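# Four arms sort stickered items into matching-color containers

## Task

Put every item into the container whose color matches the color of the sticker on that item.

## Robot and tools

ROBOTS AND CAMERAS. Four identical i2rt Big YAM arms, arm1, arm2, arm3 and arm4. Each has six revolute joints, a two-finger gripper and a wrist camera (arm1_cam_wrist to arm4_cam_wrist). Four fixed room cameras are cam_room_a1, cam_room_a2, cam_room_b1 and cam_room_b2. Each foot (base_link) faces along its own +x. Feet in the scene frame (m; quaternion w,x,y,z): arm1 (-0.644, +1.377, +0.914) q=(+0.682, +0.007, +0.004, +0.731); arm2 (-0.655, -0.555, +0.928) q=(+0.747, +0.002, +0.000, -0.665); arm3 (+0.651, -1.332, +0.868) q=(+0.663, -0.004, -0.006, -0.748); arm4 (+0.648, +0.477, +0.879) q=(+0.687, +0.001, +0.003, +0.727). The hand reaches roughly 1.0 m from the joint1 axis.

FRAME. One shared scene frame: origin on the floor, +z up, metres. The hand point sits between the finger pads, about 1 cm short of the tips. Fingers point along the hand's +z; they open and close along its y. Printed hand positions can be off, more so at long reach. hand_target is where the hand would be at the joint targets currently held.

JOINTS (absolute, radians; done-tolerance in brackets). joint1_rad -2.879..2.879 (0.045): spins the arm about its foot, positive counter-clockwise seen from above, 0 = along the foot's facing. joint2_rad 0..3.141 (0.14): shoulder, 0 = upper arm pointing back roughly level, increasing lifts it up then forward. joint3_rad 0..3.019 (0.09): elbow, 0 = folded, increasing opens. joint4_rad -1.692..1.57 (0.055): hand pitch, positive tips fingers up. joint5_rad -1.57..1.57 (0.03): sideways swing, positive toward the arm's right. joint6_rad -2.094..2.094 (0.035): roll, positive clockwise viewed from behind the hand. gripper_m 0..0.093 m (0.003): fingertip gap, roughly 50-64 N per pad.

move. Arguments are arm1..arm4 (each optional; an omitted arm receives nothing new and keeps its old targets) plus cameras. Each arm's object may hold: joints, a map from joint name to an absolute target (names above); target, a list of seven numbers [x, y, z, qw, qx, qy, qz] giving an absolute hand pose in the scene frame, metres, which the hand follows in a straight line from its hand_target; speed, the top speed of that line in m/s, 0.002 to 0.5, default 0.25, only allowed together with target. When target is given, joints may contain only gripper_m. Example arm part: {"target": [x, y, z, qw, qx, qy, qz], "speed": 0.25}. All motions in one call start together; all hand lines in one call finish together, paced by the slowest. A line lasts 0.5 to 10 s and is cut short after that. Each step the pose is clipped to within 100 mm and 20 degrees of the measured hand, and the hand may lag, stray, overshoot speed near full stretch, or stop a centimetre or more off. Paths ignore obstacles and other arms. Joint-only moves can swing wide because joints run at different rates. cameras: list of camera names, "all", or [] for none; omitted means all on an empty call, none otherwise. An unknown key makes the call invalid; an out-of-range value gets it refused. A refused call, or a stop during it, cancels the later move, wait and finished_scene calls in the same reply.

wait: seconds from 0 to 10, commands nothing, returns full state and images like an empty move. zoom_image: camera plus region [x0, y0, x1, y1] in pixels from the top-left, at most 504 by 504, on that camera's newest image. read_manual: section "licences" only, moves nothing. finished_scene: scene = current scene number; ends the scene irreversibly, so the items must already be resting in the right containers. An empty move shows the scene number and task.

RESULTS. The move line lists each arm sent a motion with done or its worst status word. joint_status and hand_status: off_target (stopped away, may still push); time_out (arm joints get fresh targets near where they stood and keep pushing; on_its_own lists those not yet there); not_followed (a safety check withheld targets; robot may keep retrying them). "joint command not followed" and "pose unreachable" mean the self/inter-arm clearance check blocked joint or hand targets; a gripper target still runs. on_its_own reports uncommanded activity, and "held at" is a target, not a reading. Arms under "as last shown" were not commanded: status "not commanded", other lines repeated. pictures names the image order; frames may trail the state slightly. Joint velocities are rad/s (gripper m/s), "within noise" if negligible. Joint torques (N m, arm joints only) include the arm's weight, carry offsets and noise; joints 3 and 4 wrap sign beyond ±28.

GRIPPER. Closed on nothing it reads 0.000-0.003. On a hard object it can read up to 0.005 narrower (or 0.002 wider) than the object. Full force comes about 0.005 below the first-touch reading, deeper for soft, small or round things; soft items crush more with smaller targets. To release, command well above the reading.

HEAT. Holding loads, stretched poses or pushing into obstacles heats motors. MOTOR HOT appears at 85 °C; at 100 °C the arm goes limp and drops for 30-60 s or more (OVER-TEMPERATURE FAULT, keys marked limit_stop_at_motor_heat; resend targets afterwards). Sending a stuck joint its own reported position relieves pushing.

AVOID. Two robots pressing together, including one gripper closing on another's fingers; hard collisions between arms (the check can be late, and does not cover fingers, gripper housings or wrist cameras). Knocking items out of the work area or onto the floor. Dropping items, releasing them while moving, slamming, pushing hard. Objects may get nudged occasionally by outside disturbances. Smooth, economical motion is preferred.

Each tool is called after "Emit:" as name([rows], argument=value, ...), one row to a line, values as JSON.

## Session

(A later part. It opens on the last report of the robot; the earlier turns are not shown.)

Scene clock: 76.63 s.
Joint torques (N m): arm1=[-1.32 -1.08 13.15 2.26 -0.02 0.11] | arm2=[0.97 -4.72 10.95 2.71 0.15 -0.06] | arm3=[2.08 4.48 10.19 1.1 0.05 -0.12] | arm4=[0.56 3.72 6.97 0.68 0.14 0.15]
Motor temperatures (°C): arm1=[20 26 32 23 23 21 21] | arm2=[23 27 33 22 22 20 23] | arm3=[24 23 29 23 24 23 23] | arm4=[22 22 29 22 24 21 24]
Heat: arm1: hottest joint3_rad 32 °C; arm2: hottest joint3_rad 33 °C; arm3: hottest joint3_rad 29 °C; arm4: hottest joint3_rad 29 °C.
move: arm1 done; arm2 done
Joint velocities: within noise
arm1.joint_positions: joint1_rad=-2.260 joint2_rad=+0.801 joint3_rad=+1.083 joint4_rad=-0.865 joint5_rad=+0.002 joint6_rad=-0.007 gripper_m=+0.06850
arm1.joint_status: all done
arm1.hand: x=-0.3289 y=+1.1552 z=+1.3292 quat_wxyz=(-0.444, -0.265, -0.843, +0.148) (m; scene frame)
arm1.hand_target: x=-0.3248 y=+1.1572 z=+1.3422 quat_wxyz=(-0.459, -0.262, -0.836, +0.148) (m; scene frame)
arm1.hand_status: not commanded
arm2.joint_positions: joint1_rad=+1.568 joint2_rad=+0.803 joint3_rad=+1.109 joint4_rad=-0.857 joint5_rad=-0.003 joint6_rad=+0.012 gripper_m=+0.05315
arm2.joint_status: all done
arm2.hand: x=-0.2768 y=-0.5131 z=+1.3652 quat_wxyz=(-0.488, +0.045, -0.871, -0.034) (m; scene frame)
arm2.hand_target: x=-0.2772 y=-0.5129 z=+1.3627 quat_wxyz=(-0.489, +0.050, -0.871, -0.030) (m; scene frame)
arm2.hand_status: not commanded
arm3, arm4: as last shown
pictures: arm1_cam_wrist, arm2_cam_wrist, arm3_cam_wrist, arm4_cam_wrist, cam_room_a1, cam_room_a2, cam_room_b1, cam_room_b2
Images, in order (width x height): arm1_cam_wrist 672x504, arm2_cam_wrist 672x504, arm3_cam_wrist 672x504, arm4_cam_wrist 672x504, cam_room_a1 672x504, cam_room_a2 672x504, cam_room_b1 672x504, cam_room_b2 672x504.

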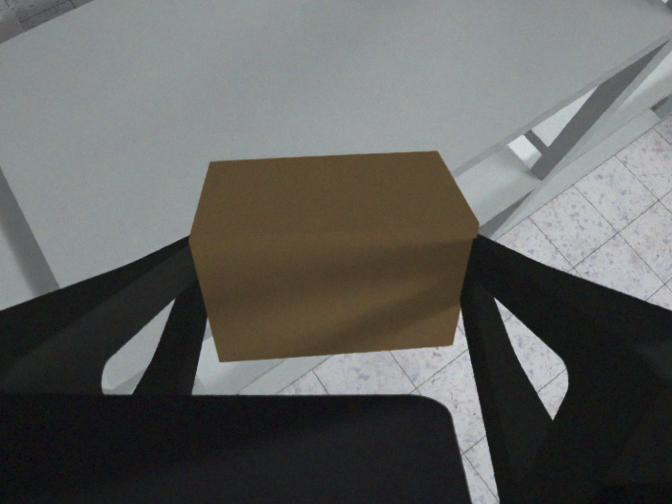

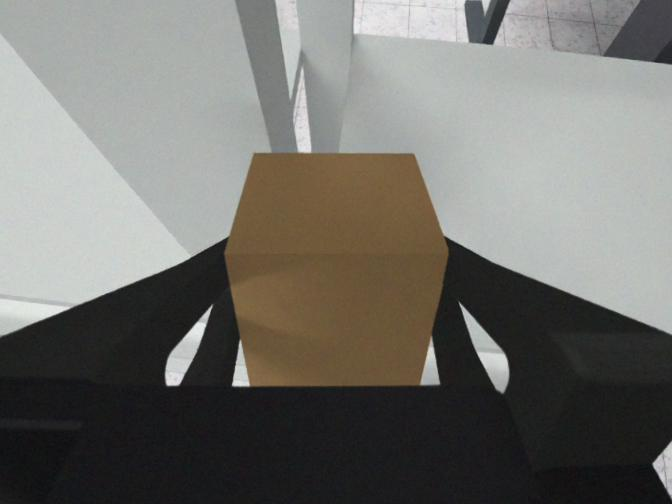

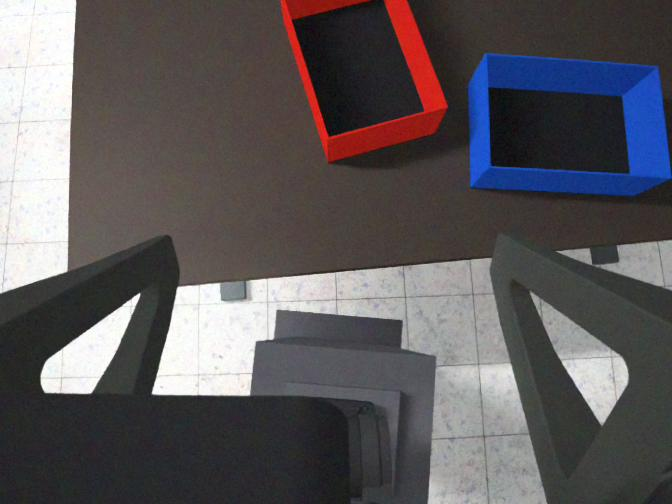

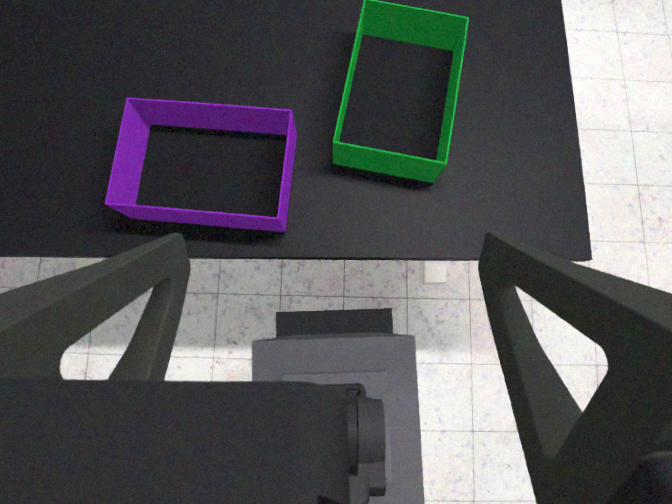

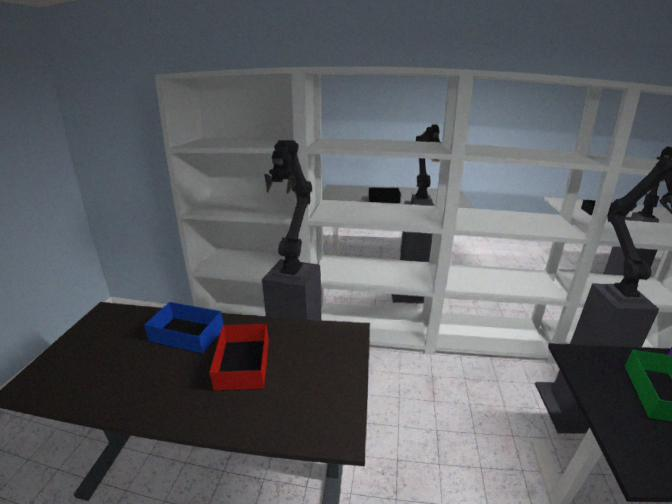

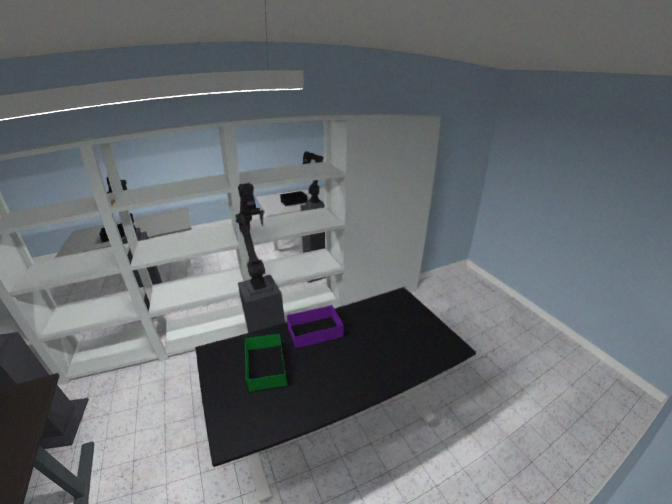

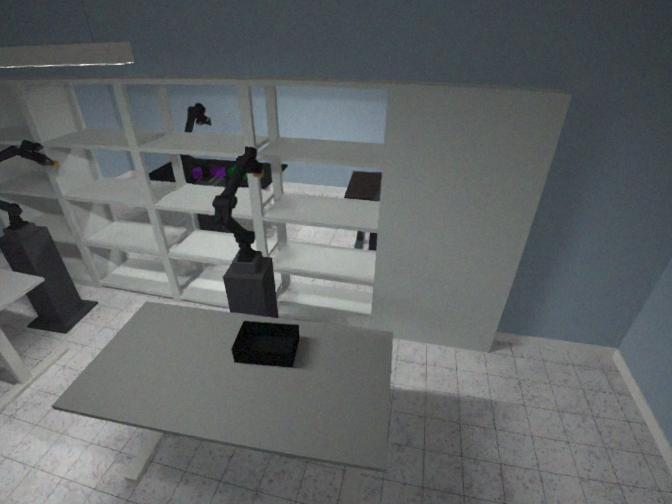

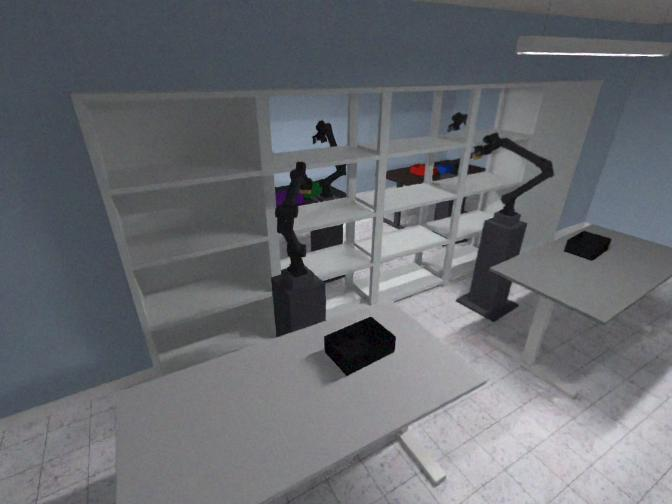

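Emit:
move(arm1={"target": [-0.29, 1.13, 1.14, 0.3651, 0.2771, 0.8814, -0.1148], "speed": 0.3}, arm2={"joints": {"joint1_rad": 0.917, "joint2_rad": 1.251, "joint3_rad": 1.086, "joint4_rad": -1.405}}, arm3={"joints": {"joint1_rad": -1.987, "joint2_rad": 0.8, "joint3_rad": 1.1, "joint4_rad": -1.1}}, arm4={"joints": {"joint1_rad": 0.895, "joint2_rad": 0.8, "joint3_rad": 1.1, "joint4_rad": -1.1}}, cameras=["cam_room_a2", "cam_room_a1"])

Emit:
zoom_image(camera="cam_room_a2", region=[270, 150, 350, 230])

Emit:
move(arm1={"target": [-0.033, 0.953, 1.085, 0, 0.2999, 0.954, 0], "speed": 0.25}, arm2={"target": [-0.033, -0.925, 1.085, 0, 0.2652, 0.9642, 0], "speed": 0.2}, cameras=["arm1_cam_wrist", "arm2_cam_wrist"])

Scene clock: 97.27 s.
Joint torques (N m): arm1=[-1.2 -4.37 12.57 2.24 -0.08 0.12] | arm2=[1.08 -11.22 10.82 0.21 -0.01 -0.05] | arm3=[0.73 -4.6 11.19 1.68 -0.09 -0.1] | arm4=[0.79 -5.54 11.37 1.59 0.13 0.13]
Motor temperatures (°C): arm1=[20 25 33 23 22 21 22] | arm2=[23 26 32 22 22 20 24] | arm3=[24 23 30 23 24 23 23] | arm4=[22 22 29 22 24 21 24]
Heat: arm1: hottest joint3_rad 33 °C; arm2: hottest joint3_rad 32 °C; arm3: hottest joint3_rad 30 °C; arm4: hottest joint3_rad 29 °C.
move: arm1 off_target; arm2 done; arm3 done; arm4 done
Joint velocities: within noise
arm1.joint_positions: joint1_rad=-2.260 joint2_rad=+1.021 joint3_rad=+0.778 joint4_rad=-0.569 joint5_rad=-0.009 joint6_rad=-0.007 gripper_m=+0.06850
arm1.joint_status: not commanded
arm1.hand: x=-0.2966 y=+1.1326 z=+1.1264 quat_wxyz=(-0.346, -0.278, -0.889, +0.111) (m; scene frame)
arm1.hand_target: x=-0.2903 y=+1.1303 z=+1.1400 quat_wxyz=(-0.365, -0.277, -0.881, +0.115) (m; scene frame)
arm1.hand_status: off_target (0.015 m and 2.4 deg from the pose sent, 0.195 m and 10.8 deg at the start)
arm2.joint_positions: joint1_rad=+0.914 joint2_rad=+1.260 joint3_rad=+1.083 joint4_rad=-1.393 joint5_rad=+0.000 joint6_rad=+0.012 gripper_m=+0.05314
arm2.joint_status: all done
arm2.hand: x=-0.3582 y=-0.7344 z=+1.1266 quat_wxyz=(+0.000, -0.272, -0.962, -0.002) (m; scene frame)
arm2.hand_target: x=-0.3599 y=-0.7325 z=+1.1309 quat_wxyz=(-0.001, -0.265, -0.964, -0.002) (m; scene frame)
arm2.hand_status: not commanded
arm3.joint_positions: joint1_rad=-1.978 joint2_rad=+0.808 joint3_rad=+1.082 joint4_rad=-1.107 joint5_rad=+0.002 joint6_rad=+0.005 gripper_m=+0.09306
arm3.joint_status: all done
arm3.hand: x=+0.3552 y=-1.1534 z=+1.2376 quat_wxyz=(+0.088, -0.900, +0.248, +0.346) (m; scene frame)
arm3.hand_target: x=+0.3561 y=-1.1506 z=+1.2507 quat_wxyz=(+0.094, -0.894, +0.248, +0.360) (m; scene frame)
arm3.hand_status: not commanded
arm4.joint_positions: joint1_rad=+0.893 joint2_rad=+0.813 joint3_rad=+1.070 joint4_rad=-1.112 joint5_rad=-0.002 joint6_rad=-0.011 gripper_m=+0.09311
arm4.joint_status: all done
arm4.hand: x=+0.3719 y=+0.6775 z=+1.2437 quat_wxyz=(-0.106, +0.893, -0.282, -0.335) (m; scene frame)
arm4.hand_target: x=+0.3707 y=+0.6781 z=+1.2657 quat_wxyz=(-0.112, +0.882, -0.283, -0.360) (m; scene frame)
arm4.hand_status: not commanded
pictures: cam_room_a1, cam_room_a2
Images, in order (width x height): cam_room_a1 672x504, cam_room_a2 672x504.

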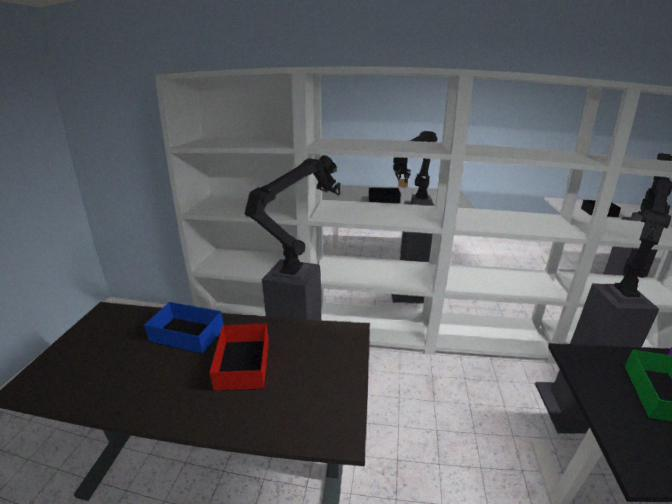

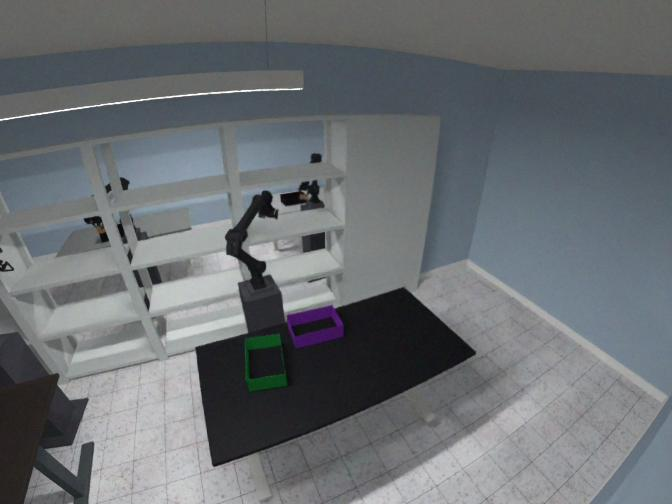

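Scaled by 6.300.

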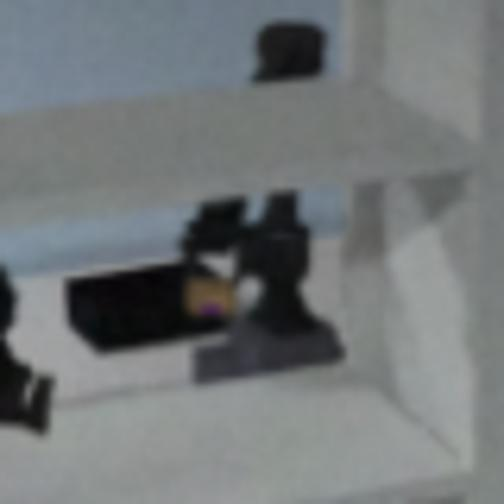

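Scene clock: 100.00 s.
Joint torques (N m): arm1=[-0.91 -22.24 16.12 0.17 0.11 0.11] | arm2=[1.2 -24.47 15.77 0.18 0.15 -0.02] | arm3=[0.67 -4.37 11.17 1.62 -0.08 -0.1] | arm4=[1.38 -4.72 11.28 1.51 0.15 0.16]
Motor temperatures (°C): arm1=[20 25 33 23 22 21 22] | arm2=[23 26 32 22 22 20 24] | arm3=[24 23 30 23 24 23 23] | arm4=[22 22 29 22 24 21 24]
Heat: arm1: hottest joint3_rad 33 °C; arm2: hottest joint3_rad 32 °C; arm3: hottest joint3_rad 30 °C; arm4: hottest joint3_rad 29 °C.
move: arm1 off_target; arm2 off_target
Joint velocities: within noise
arm1.joint_positions: joint1_rad=-2.260 joint2_rad=+2.383 joint3_rad=+2.537 joint4_rad=-1.686 joint5_rad=-0.008 joint6_rad=-0.007 gripper_m=+0.06850
arm1.joint_status: not commanded
arm1.hand: x=-0.0464 y=+0.9533 z=+1.0582 quat_wxyz=(-0.012, -0.301, -0.953, +0.003) (m; scene frame)
arm1.hand_target: x=-0.0347 y=+0.9543 z=+1.0847 quat_wxyz=(-0.039, -0.300, -0.953, +0.012) (m; scene frame)
arm1.hand_status: off_target (0.030 m and 1.4 deg from the pose sent, 0.322 m and 42.7 deg at the start; a joint's target at an end of its range on 24 of 82 steps)
arm2.joint_positions: joint1_rad=+0.914 joint2_rad=+2.333 joint3_rad=+2.433 joint4_rad=-1.670 joint5_rad=+0.000 joint6_rad=+0.012 gripper_m=+0.05314
arm2.joint_status: not commanded
arm2.hand: x=-0.0442 y=-0.9222 z=+1.0780 quat_wxyz=(-0.001, -0.272, -0.962, -0.002) (m; scene frame)
arm2.hand_target: x=-0.0340 y=-0.9245 z=+1.0846 quat_wxyz=(-0.012, -0.265, -0.964, +0.003) (m; scene frame)
arm2.hand_status: off_target (0.013 m and 0.9 deg from the pose sent, 0.379 m and 0.8 deg at the start; a joint's target at an end of its range on 22 of 82 steps)
arm3, arm4: as last shown
pictures: arm1_cam_wrist, arm2_cam_wrist
Images, in order (width x height): arm1_cam_wrist 672x504, arm2_cam_wrist 672x504.

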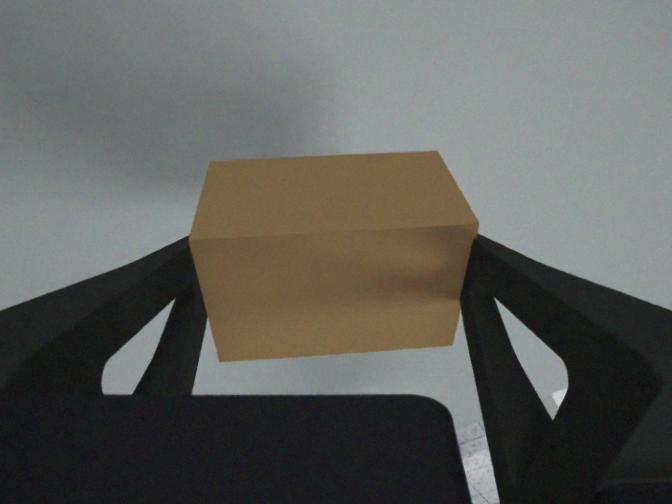

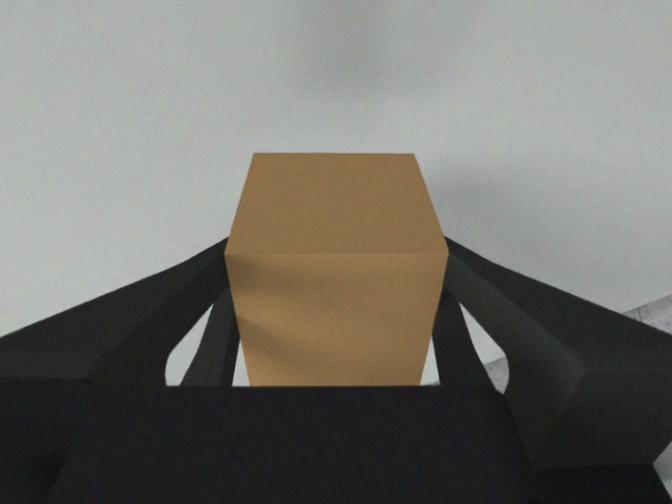

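Emit:
move(arm1={"target": [-0.036, 0.955, 1.015, 0, 0.2999, 0.954, 0], "speed": 0.07}, arm2={"target": [-0.037, -0.922, 1.028, 0, 0.2652, 0.9642, 0], "speed": 0.07})

Emit:
move(arm1={"target": [-0.038, 0.957, 0.998, 0, 0.2999, 0.954, 0], "speed": 0.06}, arm2={"target": [-0.038, -0.921, 1.01, 0, 0.2652, 0.9642, 0], "speed": 0.06})

Scene clock: 109.23 s.
Joint torques (N m): arm1=[-1.85 -20.25 10.63 0.7 -0.01 0.07] | arm2=[1.14 -25 9.87 1.29 0.13 -0.02] | arm3=[0.62 -4.42 11.19 1.62 -0.08 -0.09] | arm4=[0.91 -4.66 11.23 1.46 0.14 0.12]
Motor temperatures (°C): arm1=[20 26 34 23 22 21 22] | arm2=[23 26 33 22 22 20 24] | arm3=[24 23 30 23 24 23 23] | arm4=[22 22 30 22 24 21 24]
Heat: arm1: hottest joint3_rad 34 °C; arm2: hottest joint3_rad 33 °C; arm3: hottest joint3_rad 30 °C; arm4: hottest joint3_rad 30 °C.
move: arm1 off_target; arm2 off_target
Joint velocities: within noise
arm1.joint_positions: joint1_rad=-2.258 joint2_rad=+2.414 joint3_rad=+2.520 joint4_rad=-1.651 joint5_rad=-0.005 joint6_rad=-0.007 gripper_m=+0.06849
arm1.joint_status: not commanded
arm1.hand: x=-0.0424 y=+0.9505 z=+1.0297 quat_wxyz=(-0.005, -0.301, -0.954, +0.003) (m; scene frame)
arm1.hand_target: x=-0.0363 y=+0.9552 z=+1.0152 quat_wxyz=(+0.000, -0.300, -0.954, +0.000) (m; scene frame)
arm1.hand_status: off_target (0.017 m and 0.6 deg from the pose sent, 0.044 m and 1.4 deg at the start)
arm2.joint_positions: joint1_rad=+0.914 joint2_rad=+2.333 joint3_rad=+2.344 joint4_rad=-1.568 joint5_rad=+0.000 joint6_rad=+0.012 gripper_m=+0.05314
arm2.joint_status: not commanded
arm2.hand: x=-0.0397 y=-0.9247 z=+1.0443 quat_wxyz=(-0.007, -0.272, -0.962, +0.000) (m; scene frame)
arm2.hand_target: x=-0.0373 y=-0.9220 z=+1.0280 quat_wxyz=(+0.000, -0.265, -0.964, +0.000) (m; scene frame)
arm2.hand_status: off_target (0.017 m and 1.2 deg from the pose sent, 0.051 m and 0.8 deg at the start)
arm3, arm4: as last shown

Scene clock: 110.20 s.
Joint torques (N m): arm1=[-1.14 -19.55 8.23 1.63 -0.05 0.12] | arm2=[1.38 -24.41 8.14 1.94 0.02 -0.01] | arm3=[0.56 -4.6 11.17 1.66 -0.08 -0.1] | arm4=[0.73 -4.84 11.3 1.46 0.13 0.16]
Motor temperatures (°C): arm1=[20 26 34 23 22 21 22] | arm2=[23 27 33 22 22 20 24] | arm3=[24 23 30 23 24 23 23] | arm4=[22 22 30 22 24 21 24]
Heat: arm1: hottest joint3_rad 34 °C; arm2: hottest joint3_rad 33 °C; arm3: hottest joint3_rad 30 °C; arm4: hottest joint3_rad 30 °C.
move: arm1 off_target; arm2 off_target
Joint velocities: within noise
arm1.joint_positions: joint1_rad=-2.258 joint2_rad=+2.386 joint3_rad=+2.464 joint4_rad=-1.604 joint5_rad=-0.003 joint6_rad=-0.004 gripper_m=+0.06849
arm1.joint_status: not commanded
arm1.hand: x=-0.0423 y=+0.9504 z=+1.0286 quat_wxyz=(-0.014, -0.302, -0.953, +0.006) (m; scene frame)
arm1.hand_target: x=-0.0389 y=+0.9575 z=+0.9986 quat_wxyz=(+0.000, -0.300, -0.954, +0.000) (m; scene frame)
arm1.hand_status: off_target (0.032 m and 1.8 deg from the pose sent, 0.033 m and 0.6 deg at the start)
arm2.joint_positions: joint1_rad=+0.914 joint2_rad=+2.321 joint3_rad=+2.311 joint4_rad=-1.534 joint5_rad=+0.003 joint6_rad=+0.012 gripper_m=+0.05314
arm2.joint_status: not commanded
arm2.hand: x=-0.0394 y=-0.9254 z=+1.0396 quat_wxyz=(-0.013, -0.272, -0.962, +0.003) (m; scene frame)
arm2.hand_target: x=-0.0389 y=-0.9207 z=+1.0106 quat_wxyz=(+0.000, -0.265, -0.964, +0.000) (m; scene frame)
arm2.hand_status: off_target (0.030 m and 1.8 deg from the pose sent, 0.035 m and 1.2 deg at the start)
arm3, arm4: as last shown

Emit:
move(arm1={"target": [-0.041, 0.953, 1.017, 0, 0.2999, 0.954, 0], "speed": 0.08}, arm2={"target": [-0.039, -0.923, 1.027, 0, 0.2652, 0.9642, 0], "speed": 0.08})

Emit:
move(arm1={"joints": {"gripper_m": 0.093}}, arm2={"joints": {"gripper_m": 0.085}}, cameras=["arm1_cam_wrist", "arm2_cam_wrist"])

Emit:
move(arm1={"target": [-0.047, 0.958, 1.125, 0, 0.2999, 0.954, 0], "speed": 0.14}, arm2={"target": [-0.045, -0.919, 1.145, 0, 0.2652, 0.9642, 0], "speed": 0.14})

Emit:
move(arm1={"target": [-0.38, 1.19, 1.13, 0, 0.2999, 0.954, 0], "speed": 0.28}, arm2={"target": [-0.37, -0.725, 1.15, 0, 0.2652, 0.9642, 0], "speed": 0.28}, arm3={"target": [0.222, -1.076, 1.13, 0.0735, -0.9271, 0.2551, 0.2643], "speed": 0.2}, arm4={"target": [0.12, 0.843, 1.11, 0.1006, -0.8993, 0.2922, 0.3097], "speed": 0.2})

Scene clock: 123.23 s.
Joint torques (N m): arm1=[-2.14 -19.31 13.03 -0.39 -0.12 0.03] | arm2=[1.03 -24.59 11.67 0.27 0.03 -0.05] | arm3=[0.67 -4.66 11.18 1.63 -0.08 -0.1] | arm4=[0.91 -5.01 11.32 1.43 0.14 0.13]
Motor temperatures (°C): arm1=[20 26 33 23 22 21 22] | arm2=[23 28 32 22 22 20 24] | arm3=[24 23 31 23 24 23 23] | arm4=[22 22 31 22 24 21 24]
Heat: arm1: hottest joint3_rad 33 °C; arm2: hottest joint3_rad 32 °C; arm3: hottest joint3_rad 31 °C; arm4: hottest joint3_rad 31 °C.
move: arm1 off_target; arm2 off_target
Joint velocities: within noise
arm1.joint_positions: joint1_rad=-2.258 joint2_rad=+2.385 joint3_rad=+2.465 joint4_rad=-1.614 joint5_rad=-0.003 joint6_rad=-0.004 gripper_m=+0.06849
arm1.joint_status: not commanded
arm1.hand: x=-0.0441 y=+0.9517 z=+1.0298 quat_wxyz=(-0.010, -0.302, -0.953, +0.005) (m; scene frame)
arm1.hand_target: x=-0.0412 y=+0.9533 z=+1.0170 quat_wxyz=(-0.001, -0.300, -0.954, +0.000) (m; scene frame)
arm1.hand_status: off_target (0.013 m and 1.4 deg from the pose sent, 0.012 m and 1.8 deg at the start)
arm2.joint_positions: joint1_rad=+0.914 joint2_rad=+2.321 joint3_rad=+2.311 joint4_rad=-1.535 joint5_rad=+0.003 joint6_rad=+0.012 gripper_m=+0.05314
arm2.joint_status: not commanded
arm2.hand: x=-0.0397 y=-0.9252 z=+1.0397 quat_wxyz=(-0.013, -0.272, -0.962, +0.003) (m; scene frame)
arm2.hand_target: x=-0.0393 y=-0.9230 z=+1.0271 quat_wxyz=(+0.000, -0.265, -0.964, +0.000) (m; scene frame)
arm2.hand_status: off_target (0.013 m and 1.7 deg from the pose sent, 0.013 m and 1.7 deg at the start)
arm3, arm4: as last shown
arm4.hand_target: x=+0.3707 y=+0.6782 z=+1.2657 quat_wxyz=(-0.112, +0.882, -0.283, -0.360) (m; scene frame)

Scene clock: 123.93 s.
Joint torques (N m): arm1=[-1.49 -20.48 13.11 0.05 -0.06 -0.02] | arm2=[0.97 -24.59 11.66 0.25 0.03 -0.04] | arm3=[0.73 -4.54 11.15 1.65 -0.07 -0.1] | arm4=[1.14 -4.6 11.29 1.4 0.13 0.13]
Motor temperatures (°C): arm1=[20 26 33 23 22 21 22] | arm2=[23 28 32 22 22 20 24] | arm3=[24 23 31 23 24 23 23] | arm4=[22 22 31 22 24 21 24]
Heat: arm1: hottest joint3_rad 33 °C; arm2: hottest joint3_rad 32 °C; arm3: hottest joint3_rad 31 °C; arm4: hottest joint3_rad 31 °C.
move: arm1 done; arm2 done
Joint velocities: within noise
arm1.joint_positions: joint1_rad=-2.258 joint2_rad=+2.404 joint3_rad=+2.465 joint4_rad=-1.622 joint5_rad=-0.005 joint6_rad=-0.004 gripper_m=+0.09297
arm1.joint_status: all done
arm1.hand: x=-0.0459 y=+0.9532 z=+1.0162 quat_wxyz=(+0.002, -0.302, -0.953, +0.000) (m; scene frame)
arm1.hand_target: x=-0.0413 y=+0.9533 z=+1.0170 quat_wxyz=(-0.001, -0.300, -0.954, +0.000) (m; scene frame)
arm1.hand_status: not commanded
arm2.joint_positions: joint1_rad=+0.914 joint2_rad=+2.322 joint3_rad=+2.311 joint4_rad=-1.535 joint5_rad=+0.003 joint6_rad=+0.012 gripper_m=+0.08494
arm2.joint_status: all done
arm2.hand: x=-0.0398 y=-0.9251 z=+1.0389 quat_wxyz=(-0.012, -0.272, -0.962, +0.003) (m; scene frame)
arm2.hand_target: x=-0.0393 y=-0.9230 z=+1.0270 quat_wxyz=(+0.000, -0.265, -0.964, +0.000) (m; scene frame)
arm2.hand_status: not commanded
arm3, arm4: as last shown
pictures: arm1_cam_wrist, arm2_cam_wrist
Images, in order (width x height): arm1_cam_wrist 672x504, arm2_cam_wrist 672x504.

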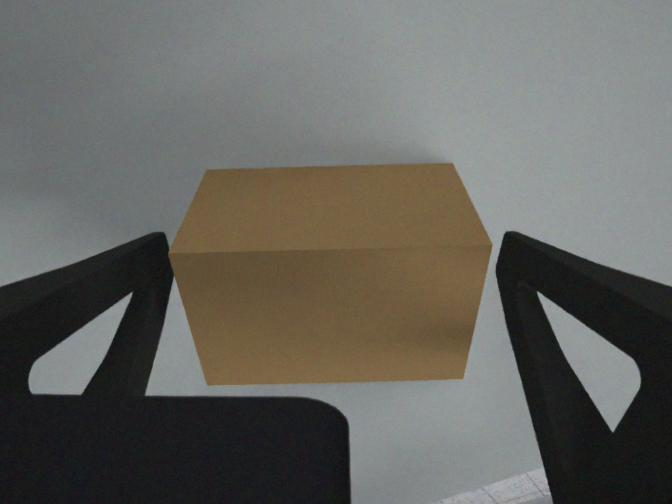

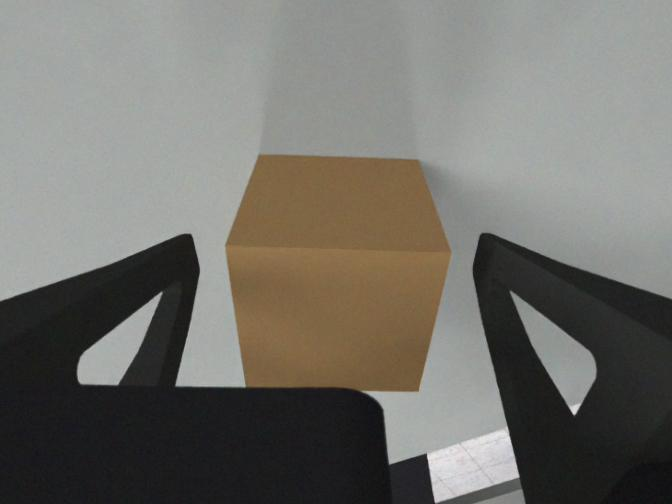

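Scene clock: 125.43 s.
Joint torques (N m): arm1=[-1.49 -22.01 14.97 0.1 -0.04 0.04] | arm2=[1.14 -25.93 14.91 0.31 0.02 -0.03] | arm3=[0.67 -4.48 11.18 1.65 -0.07 -0.09] | arm4=[0.85 -5.01 11.32 1.58 0.15 0.16]
Motor temperatures (°C): arm1=[20 26 33 23 22 21 22] | arm2=[23 28 33 22 22 20 24] | arm3=[24 23 31 23 24 23 23] | arm4=[22 22 31 22 24 21 24]
Heat: arm1: hottest joint3_rad 33 °C; arm2: hottest joint3_rad 33 °C; arm3: hottest joint3_rad 31 °C; arm4: hottest joint3_rad 31 °C.
move: arm1 off_target; arm2 off_target
Joint velocities: within noise
arm1.joint_positions: joint1_rad=-2.258 joint2_rad=+2.304 joint3_rad=+2.496 joint4_rad=-1.686 joint5_rad=-0.005 joint6_rad=-0.004 gripper_m=+0.09297
arm1.joint_status: not commanded
arm1.hand: x=-0.0544 y=+0.9600 z=+1.0981 quat_wxyz=(-0.029, -0.302, -0.953, +0.011) (m; scene frame)
arm1.hand_target: x=-0.0484 y=+0.9591 z=+1.1245 quat_wxyz=(-0.054, -0.299, -0.952, +0.017) (m; scene frame)
arm1.hand_status: off_target (0.028 m and 3.6 deg from the pose sent, 0.109 m and 0.4 deg at the start; a joint's target at an end of its range on 38 of 45 steps)
arm2.joint_positions: joint1_rad=+0.914 joint2_rad=+2.251 joint3_rad=+2.402 joint4_rad=-1.670 joint5_rad=+0.003 joint6_rad=+0.012 gripper_m=+0.08494
arm2.joint_status: not commanded
arm2.hand: x=-0.0527 y=-0.9178 z=+1.1222 quat_wxyz=(-0.025, -0.272, -0.962, +0.006) (m; scene frame)
arm2.hand_target: x=-0.0463 y=-0.9183 z=+1.1446 quat_wxyz=(-0.045, -0.265, -0.963, +0.012) (m; scene frame)
arm2.hand_status: off_target (0.024 m and 3.1 deg from the pose sent, 0.106 m and 1.6 deg at the start; a joint's target at an end of its range on 32 of 45 steps)
arm3, arm4: as last shown
arm4.hand_target: x=+0.3707 y=+0.6782 z=+1.2657 quat_wxyz=(-0.112, +0.882, -0.283, -0.359) (m; scene frame)

Scene clock: 127.80 s.
Joint torques (N m): arm1=[-1.49 -5.07 10.74 0.1 -0.05 -0.05] | arm2=[1.49 -9.23 9.68 0.38 0.03 0] | arm3=[1.67 -11.05 14.23 1.5 0.13 -0.05] | arm4=[1.26 -17.2 12.81 1.39 0.23 0.18]
Motor temperatures (°C): arm1=[20 26 33 23 22 21 22] | arm2=[23 28 32 22 22 20 24] | arm3=[24 23 31 23 24 23 23] | arm4=[22 22 32 22 24 21 24]
Heat: arm1: hottest joint3_rad 33 °C; arm2: hottest joint3_rad 32 °C; arm3: hottest joint3_rad 31 °C; arm4: hottest joint3_rad 32 °C.
move: arm1 done; arm2 done; arm3 off_target; arm4 off_target
Joint velocities: within noise
arm1.joint_positions: joint1_rad=-2.258 joint2_rad=+1.171 joint3_rad=+1.064 joint4_rad=-1.446 joint5_rad=-0.005 joint6_rad=-0.007 gripper_m=+0.09297
arm1.joint_status: not commanded
arm1.hand: x=-0.3785 y=+1.1909 z=+1.1286 quat_wxyz=(-0.001, -0.301, -0.954, +0.001) (m; scene frame)
arm1.hand_target: x=-0.3799 y=+1.1900 z=+1.1300 quat_wxyz=(+0.000, -0.300, -0.954, +0.000) (m; scene frame)
arm1.hand_status: done (0.002 m and 0.3 deg from the pose sent, 0.400 m and 3.6 deg at the start)
arm2.joint_positions: joint1_rad=+0.914 joint2_rad=+1.209 joint3_rad=+1.115 joint4_rad=-1.454 joint5_rad=+0.003 joint6_rad=+0.012 gripper_m=+0.08494
arm2.joint_status: not commanded
arm2.hand: x=-0.3666 y=-0.7300 z=+1.1554 quat_wxyz=(-0.012, -0.272, -0.962, +0.003) (m; scene frame)
arm2.hand_target: x=-0.3700 y=-0.7251 z=+1.1500 quat_wxyz=(+0.000, -0.265, -0.964, +0.000) (m; scene frame)
arm2.hand_status: done (0.008 m and 1.6 deg from the pose sent, 0.372 m and 3.0 deg at the start)
arm3.joint_positions: joint1_rad=-1.978 joint2_rad=+1.291 joint3_rad=+1.137 joint4_rad=-0.917 joint5_rad=+0.015 joint6_rad=+0.005 gripper_m=+0.09306
arm3.joint_status: not commanded
arm3.hand: x=+0.2395 y=-1.0852 z=+1.1025 quat_wxyz=(+0.065, -0.935, +0.258, +0.235) (m; scene frame)
arm3.hand_target: x=+0.2235 y=-1.0769 z=+1.1303 quat_wxyz=(+0.074, -0.927, +0.255, +0.265) (m; scene frame)
arm3.hand_status: off_target (0.034 m and 3.7 deg from the pose sent, 0.188 m and 10.0 deg at the start)
arm4.joint_positions: joint1_rad=+0.910 joint2_rad=+1.631 joint3_rad=+1.377 joint4_rad=-0.713 joint5_rad=+0.020 joint6_rad=+0.008 gripper_m=+0.09311
arm4.joint_status: not commanded
arm4.hand: x=+0.1396 y=+0.8346 z=+1.0864 quat_wxyz=(-0.094, +0.909, -0.291, -0.283) (m; scene frame)
arm4.hand_target: x=+0.1215 y=+0.8419 z=+1.1103 quat_wxyz=(-0.100, +0.899, -0.292, -0.310) (m; scene frame)
arm4.hand_status: off_target (0.032 m and 3.3 deg from the pose sent, 0.330 m and 3.3 deg at the start)

Emit:
move(arm3={"target": [-0.044, -0.945, 1.115, 0.0626, -0.9372, 0.2511, 0.2337], "speed": 0.2}, arm4={"target": [-0.033, 0.970, 1.083, 0.1006, -0.8993, 0.2922, 0.3097], "speed": 0.14}, cameras=["arm3_cam_wrist", "arm4_cam_wrist"])

Scene clock: 138.33 s.
Joint torques (N m): arm1=[-2.37 -5.13 10.7 0.23 -0.06 -0.01] | arm2=[1.38 -9.35 9.66 0.36 0.03 0] | arm3=[2.73 -25.23 14.24 0.57 0.11 0.02] | arm4=[0.21 -25.23 13.41 0.58 -0.03 -0.02]
Motor temperatures (°C): arm1=[20 26 34 23 22 21 22] | arm2=[23 27 32 22 22 20 23] | arm3=[24 23 31 23 24 23 23] | arm4=[22 23 35 22 24 21 24]
Heat: arm1: hottest joint3_rad 34 °C; arm2: hottest joint3_rad 32 °C; arm3: hottest joint3_rad 31 °C; arm4: hottest joint3_rad 35 °C.
move: arm3 off_target; arm4 off_target
Joint velocities: within noise
arm1, arm2: as last shown
arm3.joint_positions: joint1_rad=-1.964 joint2_rad=+2.187 joint3_rad=+2.338 joint4_rad=-1.258 joint5_rad=+0.019 joint6_rad=+0.009 gripper_m=+0.09306
arm3.joint_status: not commanded
arm3.hand: x=-0.0300 y=-0.9401 z=+1.0989 quat_wxyz=(+0.060, -0.940, +0.255, +0.218) (m; scene frame)
arm3.hand_target: x=-0.0430 y=-0.9455 z=+1.1150 quat_wxyz=(+0.063, -0.937, +0.251, +0.235) (m; scene frame)
arm3.hand_status: off_target (0.022 m and 1.9 deg from the pose sent, 0.317 m and 0.9 deg at the start)
arm4.joint_positions: joint1_rad=+0.899 joint2_rad=+2.199 joint3_rad=+2.188 joint4_rad=-0.913 joint5_rad=+0.011 joint6_rad=+0.008 gripper_m=+0.09311
arm4.joint_status: not commanded
arm4.hand: x=-0.0270 y=+0.9590 z=+1.0772 quat_wxyz=(-0.098, +0.901, -0.293, -0.303) (m; scene frame)
arm4.hand_target: x=-0.0323 y=+0.9695 z=+1.0828 quat_wxyz=(-0.101, +0.899, -0.292, -0.310) (m; scene frame)
arm4.hand_status: off_target (0.014 m and 0.8 deg from the pose sent, 0.219 m and 3.3 deg at the start)
pictures: arm3_cam_wrist, arm4_cam_wrist
Images, in order (width x height): arm3_cam_wrist 672x504, arm4_cam_wrist 672x504.

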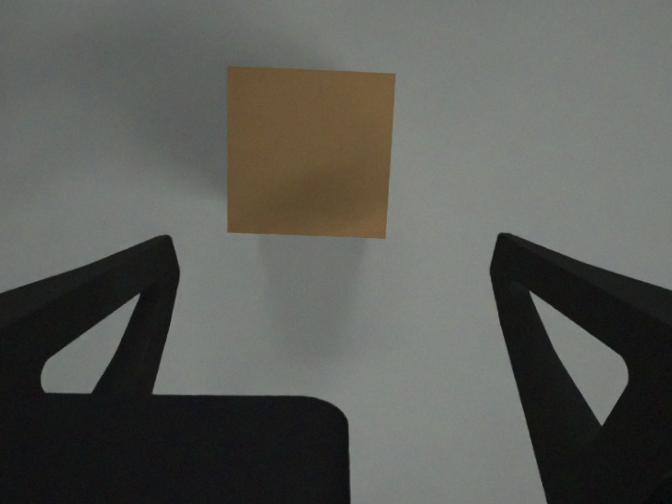

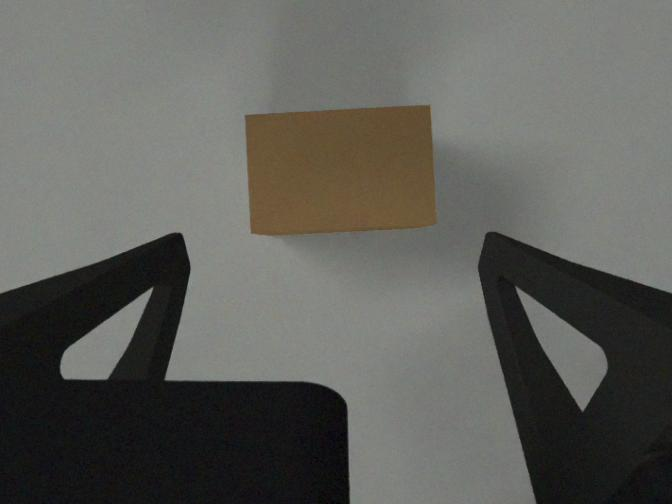

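Emit:
move(arm3={"target": [-0.0765, -0.934, 1.05, 0.0653, -0.9335, 0.2721, 0.2241], "speed": 0.08}, arm4={"target": [-0.060, 0.9945, 1.034, 0.0966, -0.9030, 0.2804, 0.3110], "speed": 0.08}, cameras=["arm3_cam_wrist", "arm4_cam_wrist"])

Scene clock: 156.47 s.
Joint torques (N m): arm1=[-2.49 -5.19 10.81 0.18 -0.06 -0.06] | arm2=[1.32 -9.41 9.66 0.38 0.03 0.01] | arm3=[2.49 -26.23 14.27 1.2 0.15 0.03] | arm4=[0.09 -26.4 13.34 0.73 -0.03 -0.08]
Motor temperatures (°C): arm1=[20 25 35 23 22 21 22] | arm2=[23 27 31 22 22 20 23] | arm3=[24 26 31 23 24 23 23] | arm4=[22 23 40 22 24 21 24]
Heat: arm1: hottest joint3_rad 35 °C; arm2: hottest joint3_rad 31 °C; arm3: hottest joint3_rad 31 °C; arm4: hottest joint3_rad 40 °C.
move: arm3 off_target; arm4 off_target
Joint velocities: within noise
arm1, arm2: as last shown
arm3.joint_positions: joint1_rad=-1.953 joint2_rad=+2.322 joint3_rad=+2.422 joint4_rad=-1.238 joint5_rad=+0.043 joint6_rad=+0.058 gripper_m=+0.09306
arm3.joint_status: not commanded
arm3.hand: x=-0.0581 y=-0.9307 z=+1.0372 quat_wxyz=(+0.062, -0.938, +0.276, +0.202) (m; scene frame)
arm3.hand_target: x=-0.0752 y=-0.9347 z=+1.0503 quat_wxyz=(+0.065, -0.933, +0.272, +0.225) (m; scene frame)
arm3.hand_status: off_target (0.023 m and 2.6 deg from the pose sent, 0.068 m and 2.3 deg at the start)
arm4.joint_positions: joint1_rad=+0.890 joint2_rad=+2.346 joint3_rad=+2.334 joint4_rad=-0.913 joint5_rad=-0.010 joint6_rad=-0.014 gripper_m=+0.09311
arm4.joint_status: not commanded
arm4.hand: x=-0.0541 y=+0.9826 z=+1.0327 quat_wxyz=(-0.093, +0.904, -0.284, -0.304) (m; scene frame)
arm4.hand_target: x=-0.0592 y=+0.9939 z=+1.0339 quat_wxyz=(-0.097, +0.903, -0.280, -0.312) (m; scene frame)
arm4.hand_status: off_target (0.013 m and 1.0 deg from the pose sent, 0.065 m and 1.8 deg at the start)
pictures: arm3_cam_wrist, arm4_cam_wrist
Images, in order (width x height): arm3_cam_wrist 672x504, arm4_cam_wrist 672x504.

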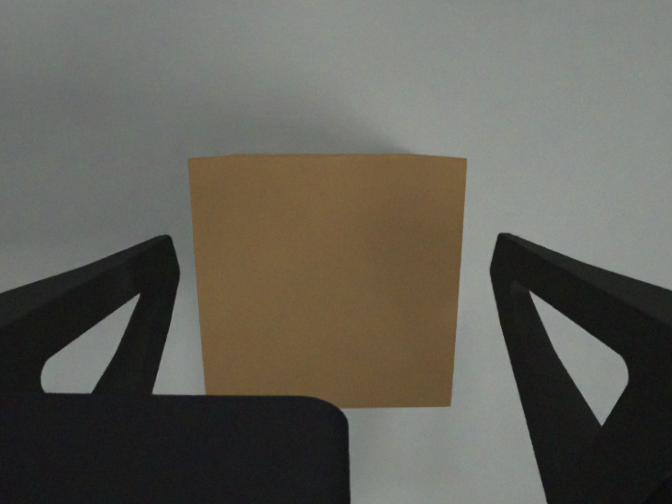

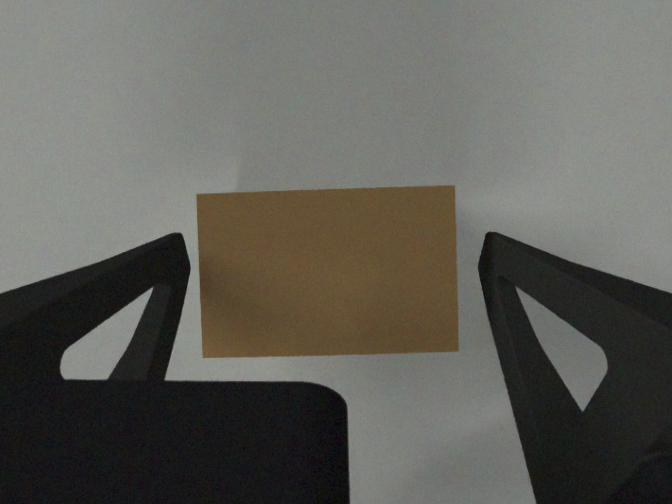

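Emit:
move(arm3={"joints": {"gripper_m": 0.038}}, arm4={"joints": {"gripper_m": 0.05}}, cameras=["arm3_cam_wrist", "arm4_cam_wrist"])

Emit:
move(arm3={"target": [-0.058, -0.928, 1.135, 0.0653, -0.9335, 0.2721, 0.2241], "speed": 0.12}, arm4={"target": [-0.046, 0.98, 1.125, 0.0966, -0.9030, 0.2804, 0.3110], "speed": 0.12})

Emit:
move(arm3={"target": [0.30, -1.12, 1.18, 0.0653, -0.9335, 0.2721, 0.2241], "speed": 0.25}, arm4={"target": [0.33, 0.71, 1.16, 0.0966, -0.9030, 0.2804, 0.3110], "speed": 0.25}, cameras=["arm3_cam_wrist", "arm4_cam_wrist"])

Scene clock: 163.73 s.
Joint torques (N m): arm1=[-2.32 -5.01 10.78 0.21 -0.06 -0.03] | arm2=[1.44 -9.41 9.68 0.4 0.03 0] | arm3=[2.61 -26.29 14.24 1.2 0.12 0.02] | arm4=[0.44 -26.23 13.2 0.79 -0.01 -0.07]
Motor temperatures (°C): arm1=[20 25 35 23 22 21 22] | arm2=[23 26 31 22 22 20 23] | arm3=[24 26 32 23 24 23 23] | arm4=[22 25 41 22 24 21 24]
Heat: arm1: hottest joint3_rad 35 °C; arm2: hottest joint3_rad 31 °C; arm3: hottest joint3_rad 32 °C; arm4: hottest joint3_rad 41 °C.
move: arm3 off_target; arm4 off_target
Joint velocities: within noise
arm1, arm2: as last shown
arm3.joint_positions: joint1_rad=-1.952 joint2_rad=+2.322 joint3_rad=+2.422 joint4_rad=-1.238 joint5_rad=+0.044 joint6_rad=+0.059 gripper_m=+0.05306
arm3.joint_status: gripper_m off_target (ended at +0.05309, target +0.03800)
arm3.hand: x=-0.0581 y=-0.9308 z=+1.0372 quat_wxyz=(+0.062, -0.937, +0.276, +0.202) (m; scene frame)
arm3.hand_target: x=-0.0752 y=-0.9348 z=+1.0503 quat_wxyz=(+0.065, -0.933, +0.272, +0.225) (m; scene frame)
arm3.hand_status: not commanded
arm4.joint_positions: joint1_rad=+0.890 joint2_rad=+2.346 joint3_rad=+2.334 joint4_rad=-0.913 joint5_rad=-0.011 joint6_rad=-0.015 gripper_m=+0.06946
arm4.joint_status: gripper_m off_target (ended at +0.06949, target +0.05000)
arm4.hand: x=-0.0542 y=+0.9826 z=+1.0329 quat_wxyz=(-0.093, +0.905, -0.284, -0.304) (m; scene frame)
arm4.hand_target: x=-0.0592 y=+0.9939 z=+1.0339 quat_wxyz=(-0.097, +0.903, -0.280, -0.312) (m; scene frame)
arm4.hand_status: not commanded
pictures: arm3_cam_wrist, arm4_cam_wrist
Images, in order (width x height): arm3_cam_wrist 672x504, arm4_cam_wrist 672x504.

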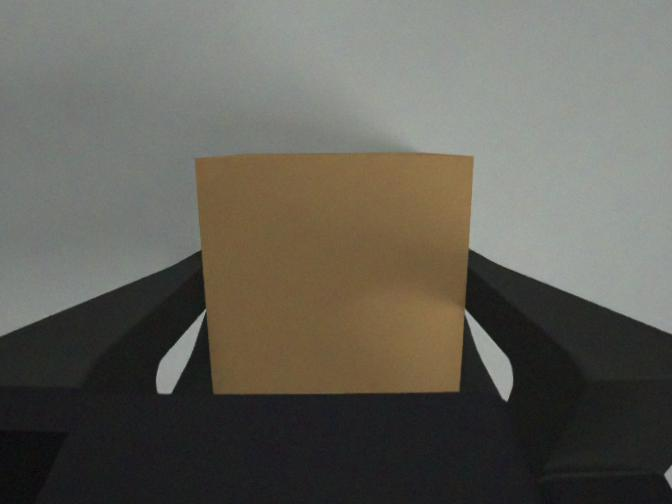

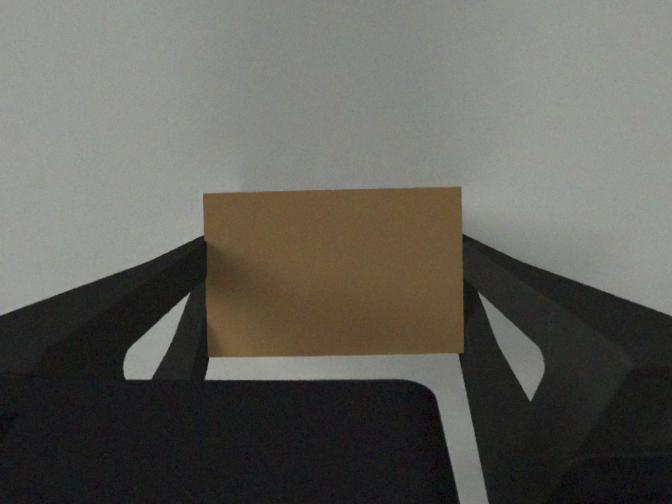

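Scene clock: 165.97 s.
Joint torques (N m): arm1=[-2.55 -5.13 10.81 0.09 -0.04 -0.04] | arm2=[1.32 -9.29 9.66 0.36 0.04 0.01] | arm3=[1.44 -26.99 13.94 0.55 -0.04 -0.12] | arm4=[0.44 -30.33 13.26 0.49 0.05 -0.04]
Motor temperatures (°C): arm1=[20 25 35 23 22 21 22] | arm2=[23 26 31 22 22 20 23] | arm3=[24 27 32 23 24 23 23] | arm4=[22 26 41 22 24 21 25]
Heat: arm1: hottest joint3_rad 35 °C; arm2: hottest joint3_rad 31 °C; arm3: hottest joint3_rad 32 °C; arm4: hottest joint3_rad 41 °C.
move: arm3 off_target; arm4 off_target
Joint velocities: within noise
arm1, arm2: as last shown
arm3.joint_positions: joint1_rad=-1.952 joint2_rad=+2.429 joint3_rad=+2.845 joint4_rad=-1.540 joint5_rad=+0.041 joint6_rad=+0.057 gripper_m=+0.05306
arm3.joint_status: not commanded
arm3.hand: x=-0.0543 y=-0.9324 z=+1.1210 quat_wxyz=(+0.062, -0.936, +0.275, +0.210) (m; scene frame)
arm3.hand_target: x=-0.0570 y=-0.9286 z=+1.1346 quat_wxyz=(+0.066, -0.933, +0.272, +0.227) (m; scene frame)
arm3.hand_status: off_target (0.015 m and 1.8 deg from the pose sent, 0.098 m and 2.6 deg at the start)
arm4.joint_positions: joint1_rad=+0.890 joint2_rad=+2.341 joint3_rad=+2.466 joint4_rad=-1.100 joint5_rad=-0.011 joint6_rad=-0.015 gripper_m=+0.06946
arm4.joint_status: not commanded
arm4.hand: x=-0.0425 y=+0.9745 z=+1.0801 quat_wxyz=(-0.085, +0.912, -0.286, -0.282) (m; scene frame)
arm4.hand_target: x=-0.0444 y=+0.9786 z=+1.1245 quat_wxyz=(-0.097, +0.903, -0.280, -0.311) (m; scene frame)
arm4.hand_status: off_target (0.045 m and 3.8 deg from the pose sent, 0.093 m and 1.0 deg at the start)

Scene clock: 168.40 s.
Joint torques (N m): arm1=[-1.85 -5.07 10.85 0.13 -0.08 -0.07] | arm2=[1.38 -9.23 9.68 0.36 0.03 0.01] | arm3=[0.5 -8.29 9.39 0.79 -0.07 -0.13] | arm4=[0.67 -6.01 9.65 0.61 -0.06 -0.09]
Motor temperatures (°C): arm1=[20 25 35 23 22 21 22] | arm2=[23 26 31 22 22 20 23] | arm3=[24 26 32 23 24 23 23] | arm4=[22 26 41 22 24 21 25]
Heat: arm1: hottest joint3_rad 35 °C; arm2: hottest joint3_rad 31 °C; arm3: hottest joint3_rad 32 °C; arm4: hottest joint3_rad 41 °C.
move: arm3 done; arm4 done
Joint velocities: within noise
arm1, arm2: as last shown
arm3.joint_positions: joint1_rad=-1.955 joint2_rad=+1.105 joint3_rad=+1.201 joint4_rad=-1.178 joint5_rad=+0.034 joint6_rad=+0.046 gripper_m=+0.05305
arm3.joint_status: not commanded
arm3.hand: x=+0.2966 y=-1.1243 z=+1.1833 quat_wxyz=(+0.065, -0.933, +0.269, +0.229) (m; scene frame)
arm3.hand_target: x=+0.3000 y=-1.1201 z=+1.1800 quat_wxyz=(+0.065, -0.934, +0.272, +0.224) (m; scene frame)
arm3.hand_status: done (0.006 m and 0.7 deg from the pose sent, 0.405 m and 1.7 deg at the start)
arm4.joint_positions: joint1_rad=+0.890 joint2_rad=+0.957 joint3_rad=+0.943 joint4_rad=-0.884 joint5_rad=-0.011 joint6_rad=-0.015 gripper_m=+0.06946
arm4.joint_status: not commanded
arm4.hand: x=+0.3285 y=+0.7079 z=+1.1616 quat_wxyz=(-0.097, +0.900, -0.282, -0.317) (m; scene frame)
arm4.hand_target: x=+0.3300 y=+0.7100 z=+1.1601 quat_wxyz=(-0.097, +0.903, -0.280, -0.311) (m; scene frame)
arm4.hand_status: done (0.003 m and 0.8 deg from the pose sent, 0.464 m and 3.7 deg at the start)
pictures: arm3_cam_wrist, arm4_cam_wrist
Images, in order (width x height): arm3_cam_wrist 672x504, arm4_cam_wrist 672x504.

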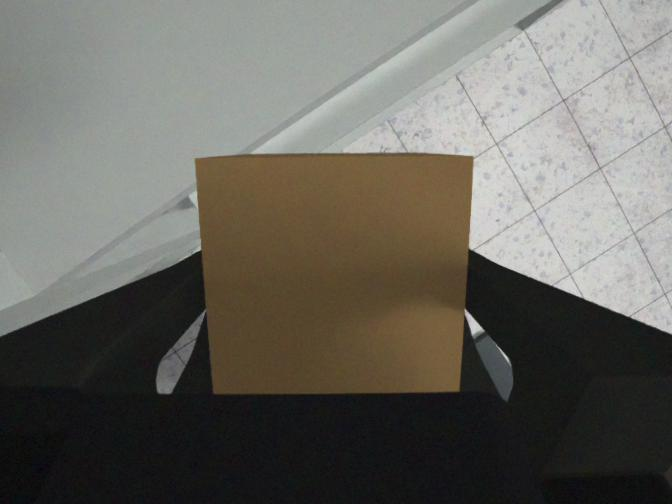

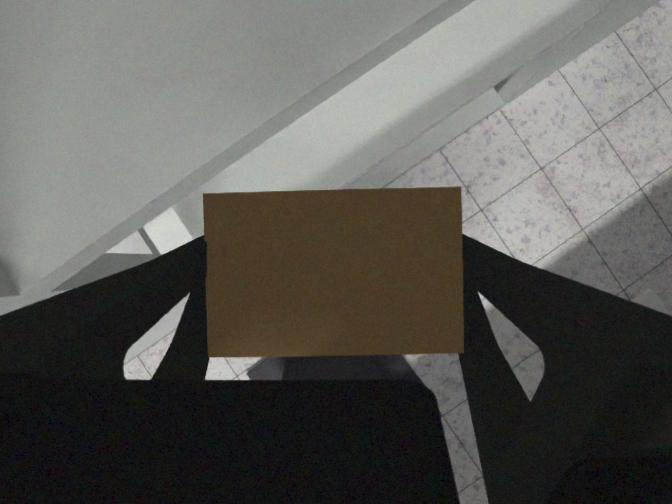

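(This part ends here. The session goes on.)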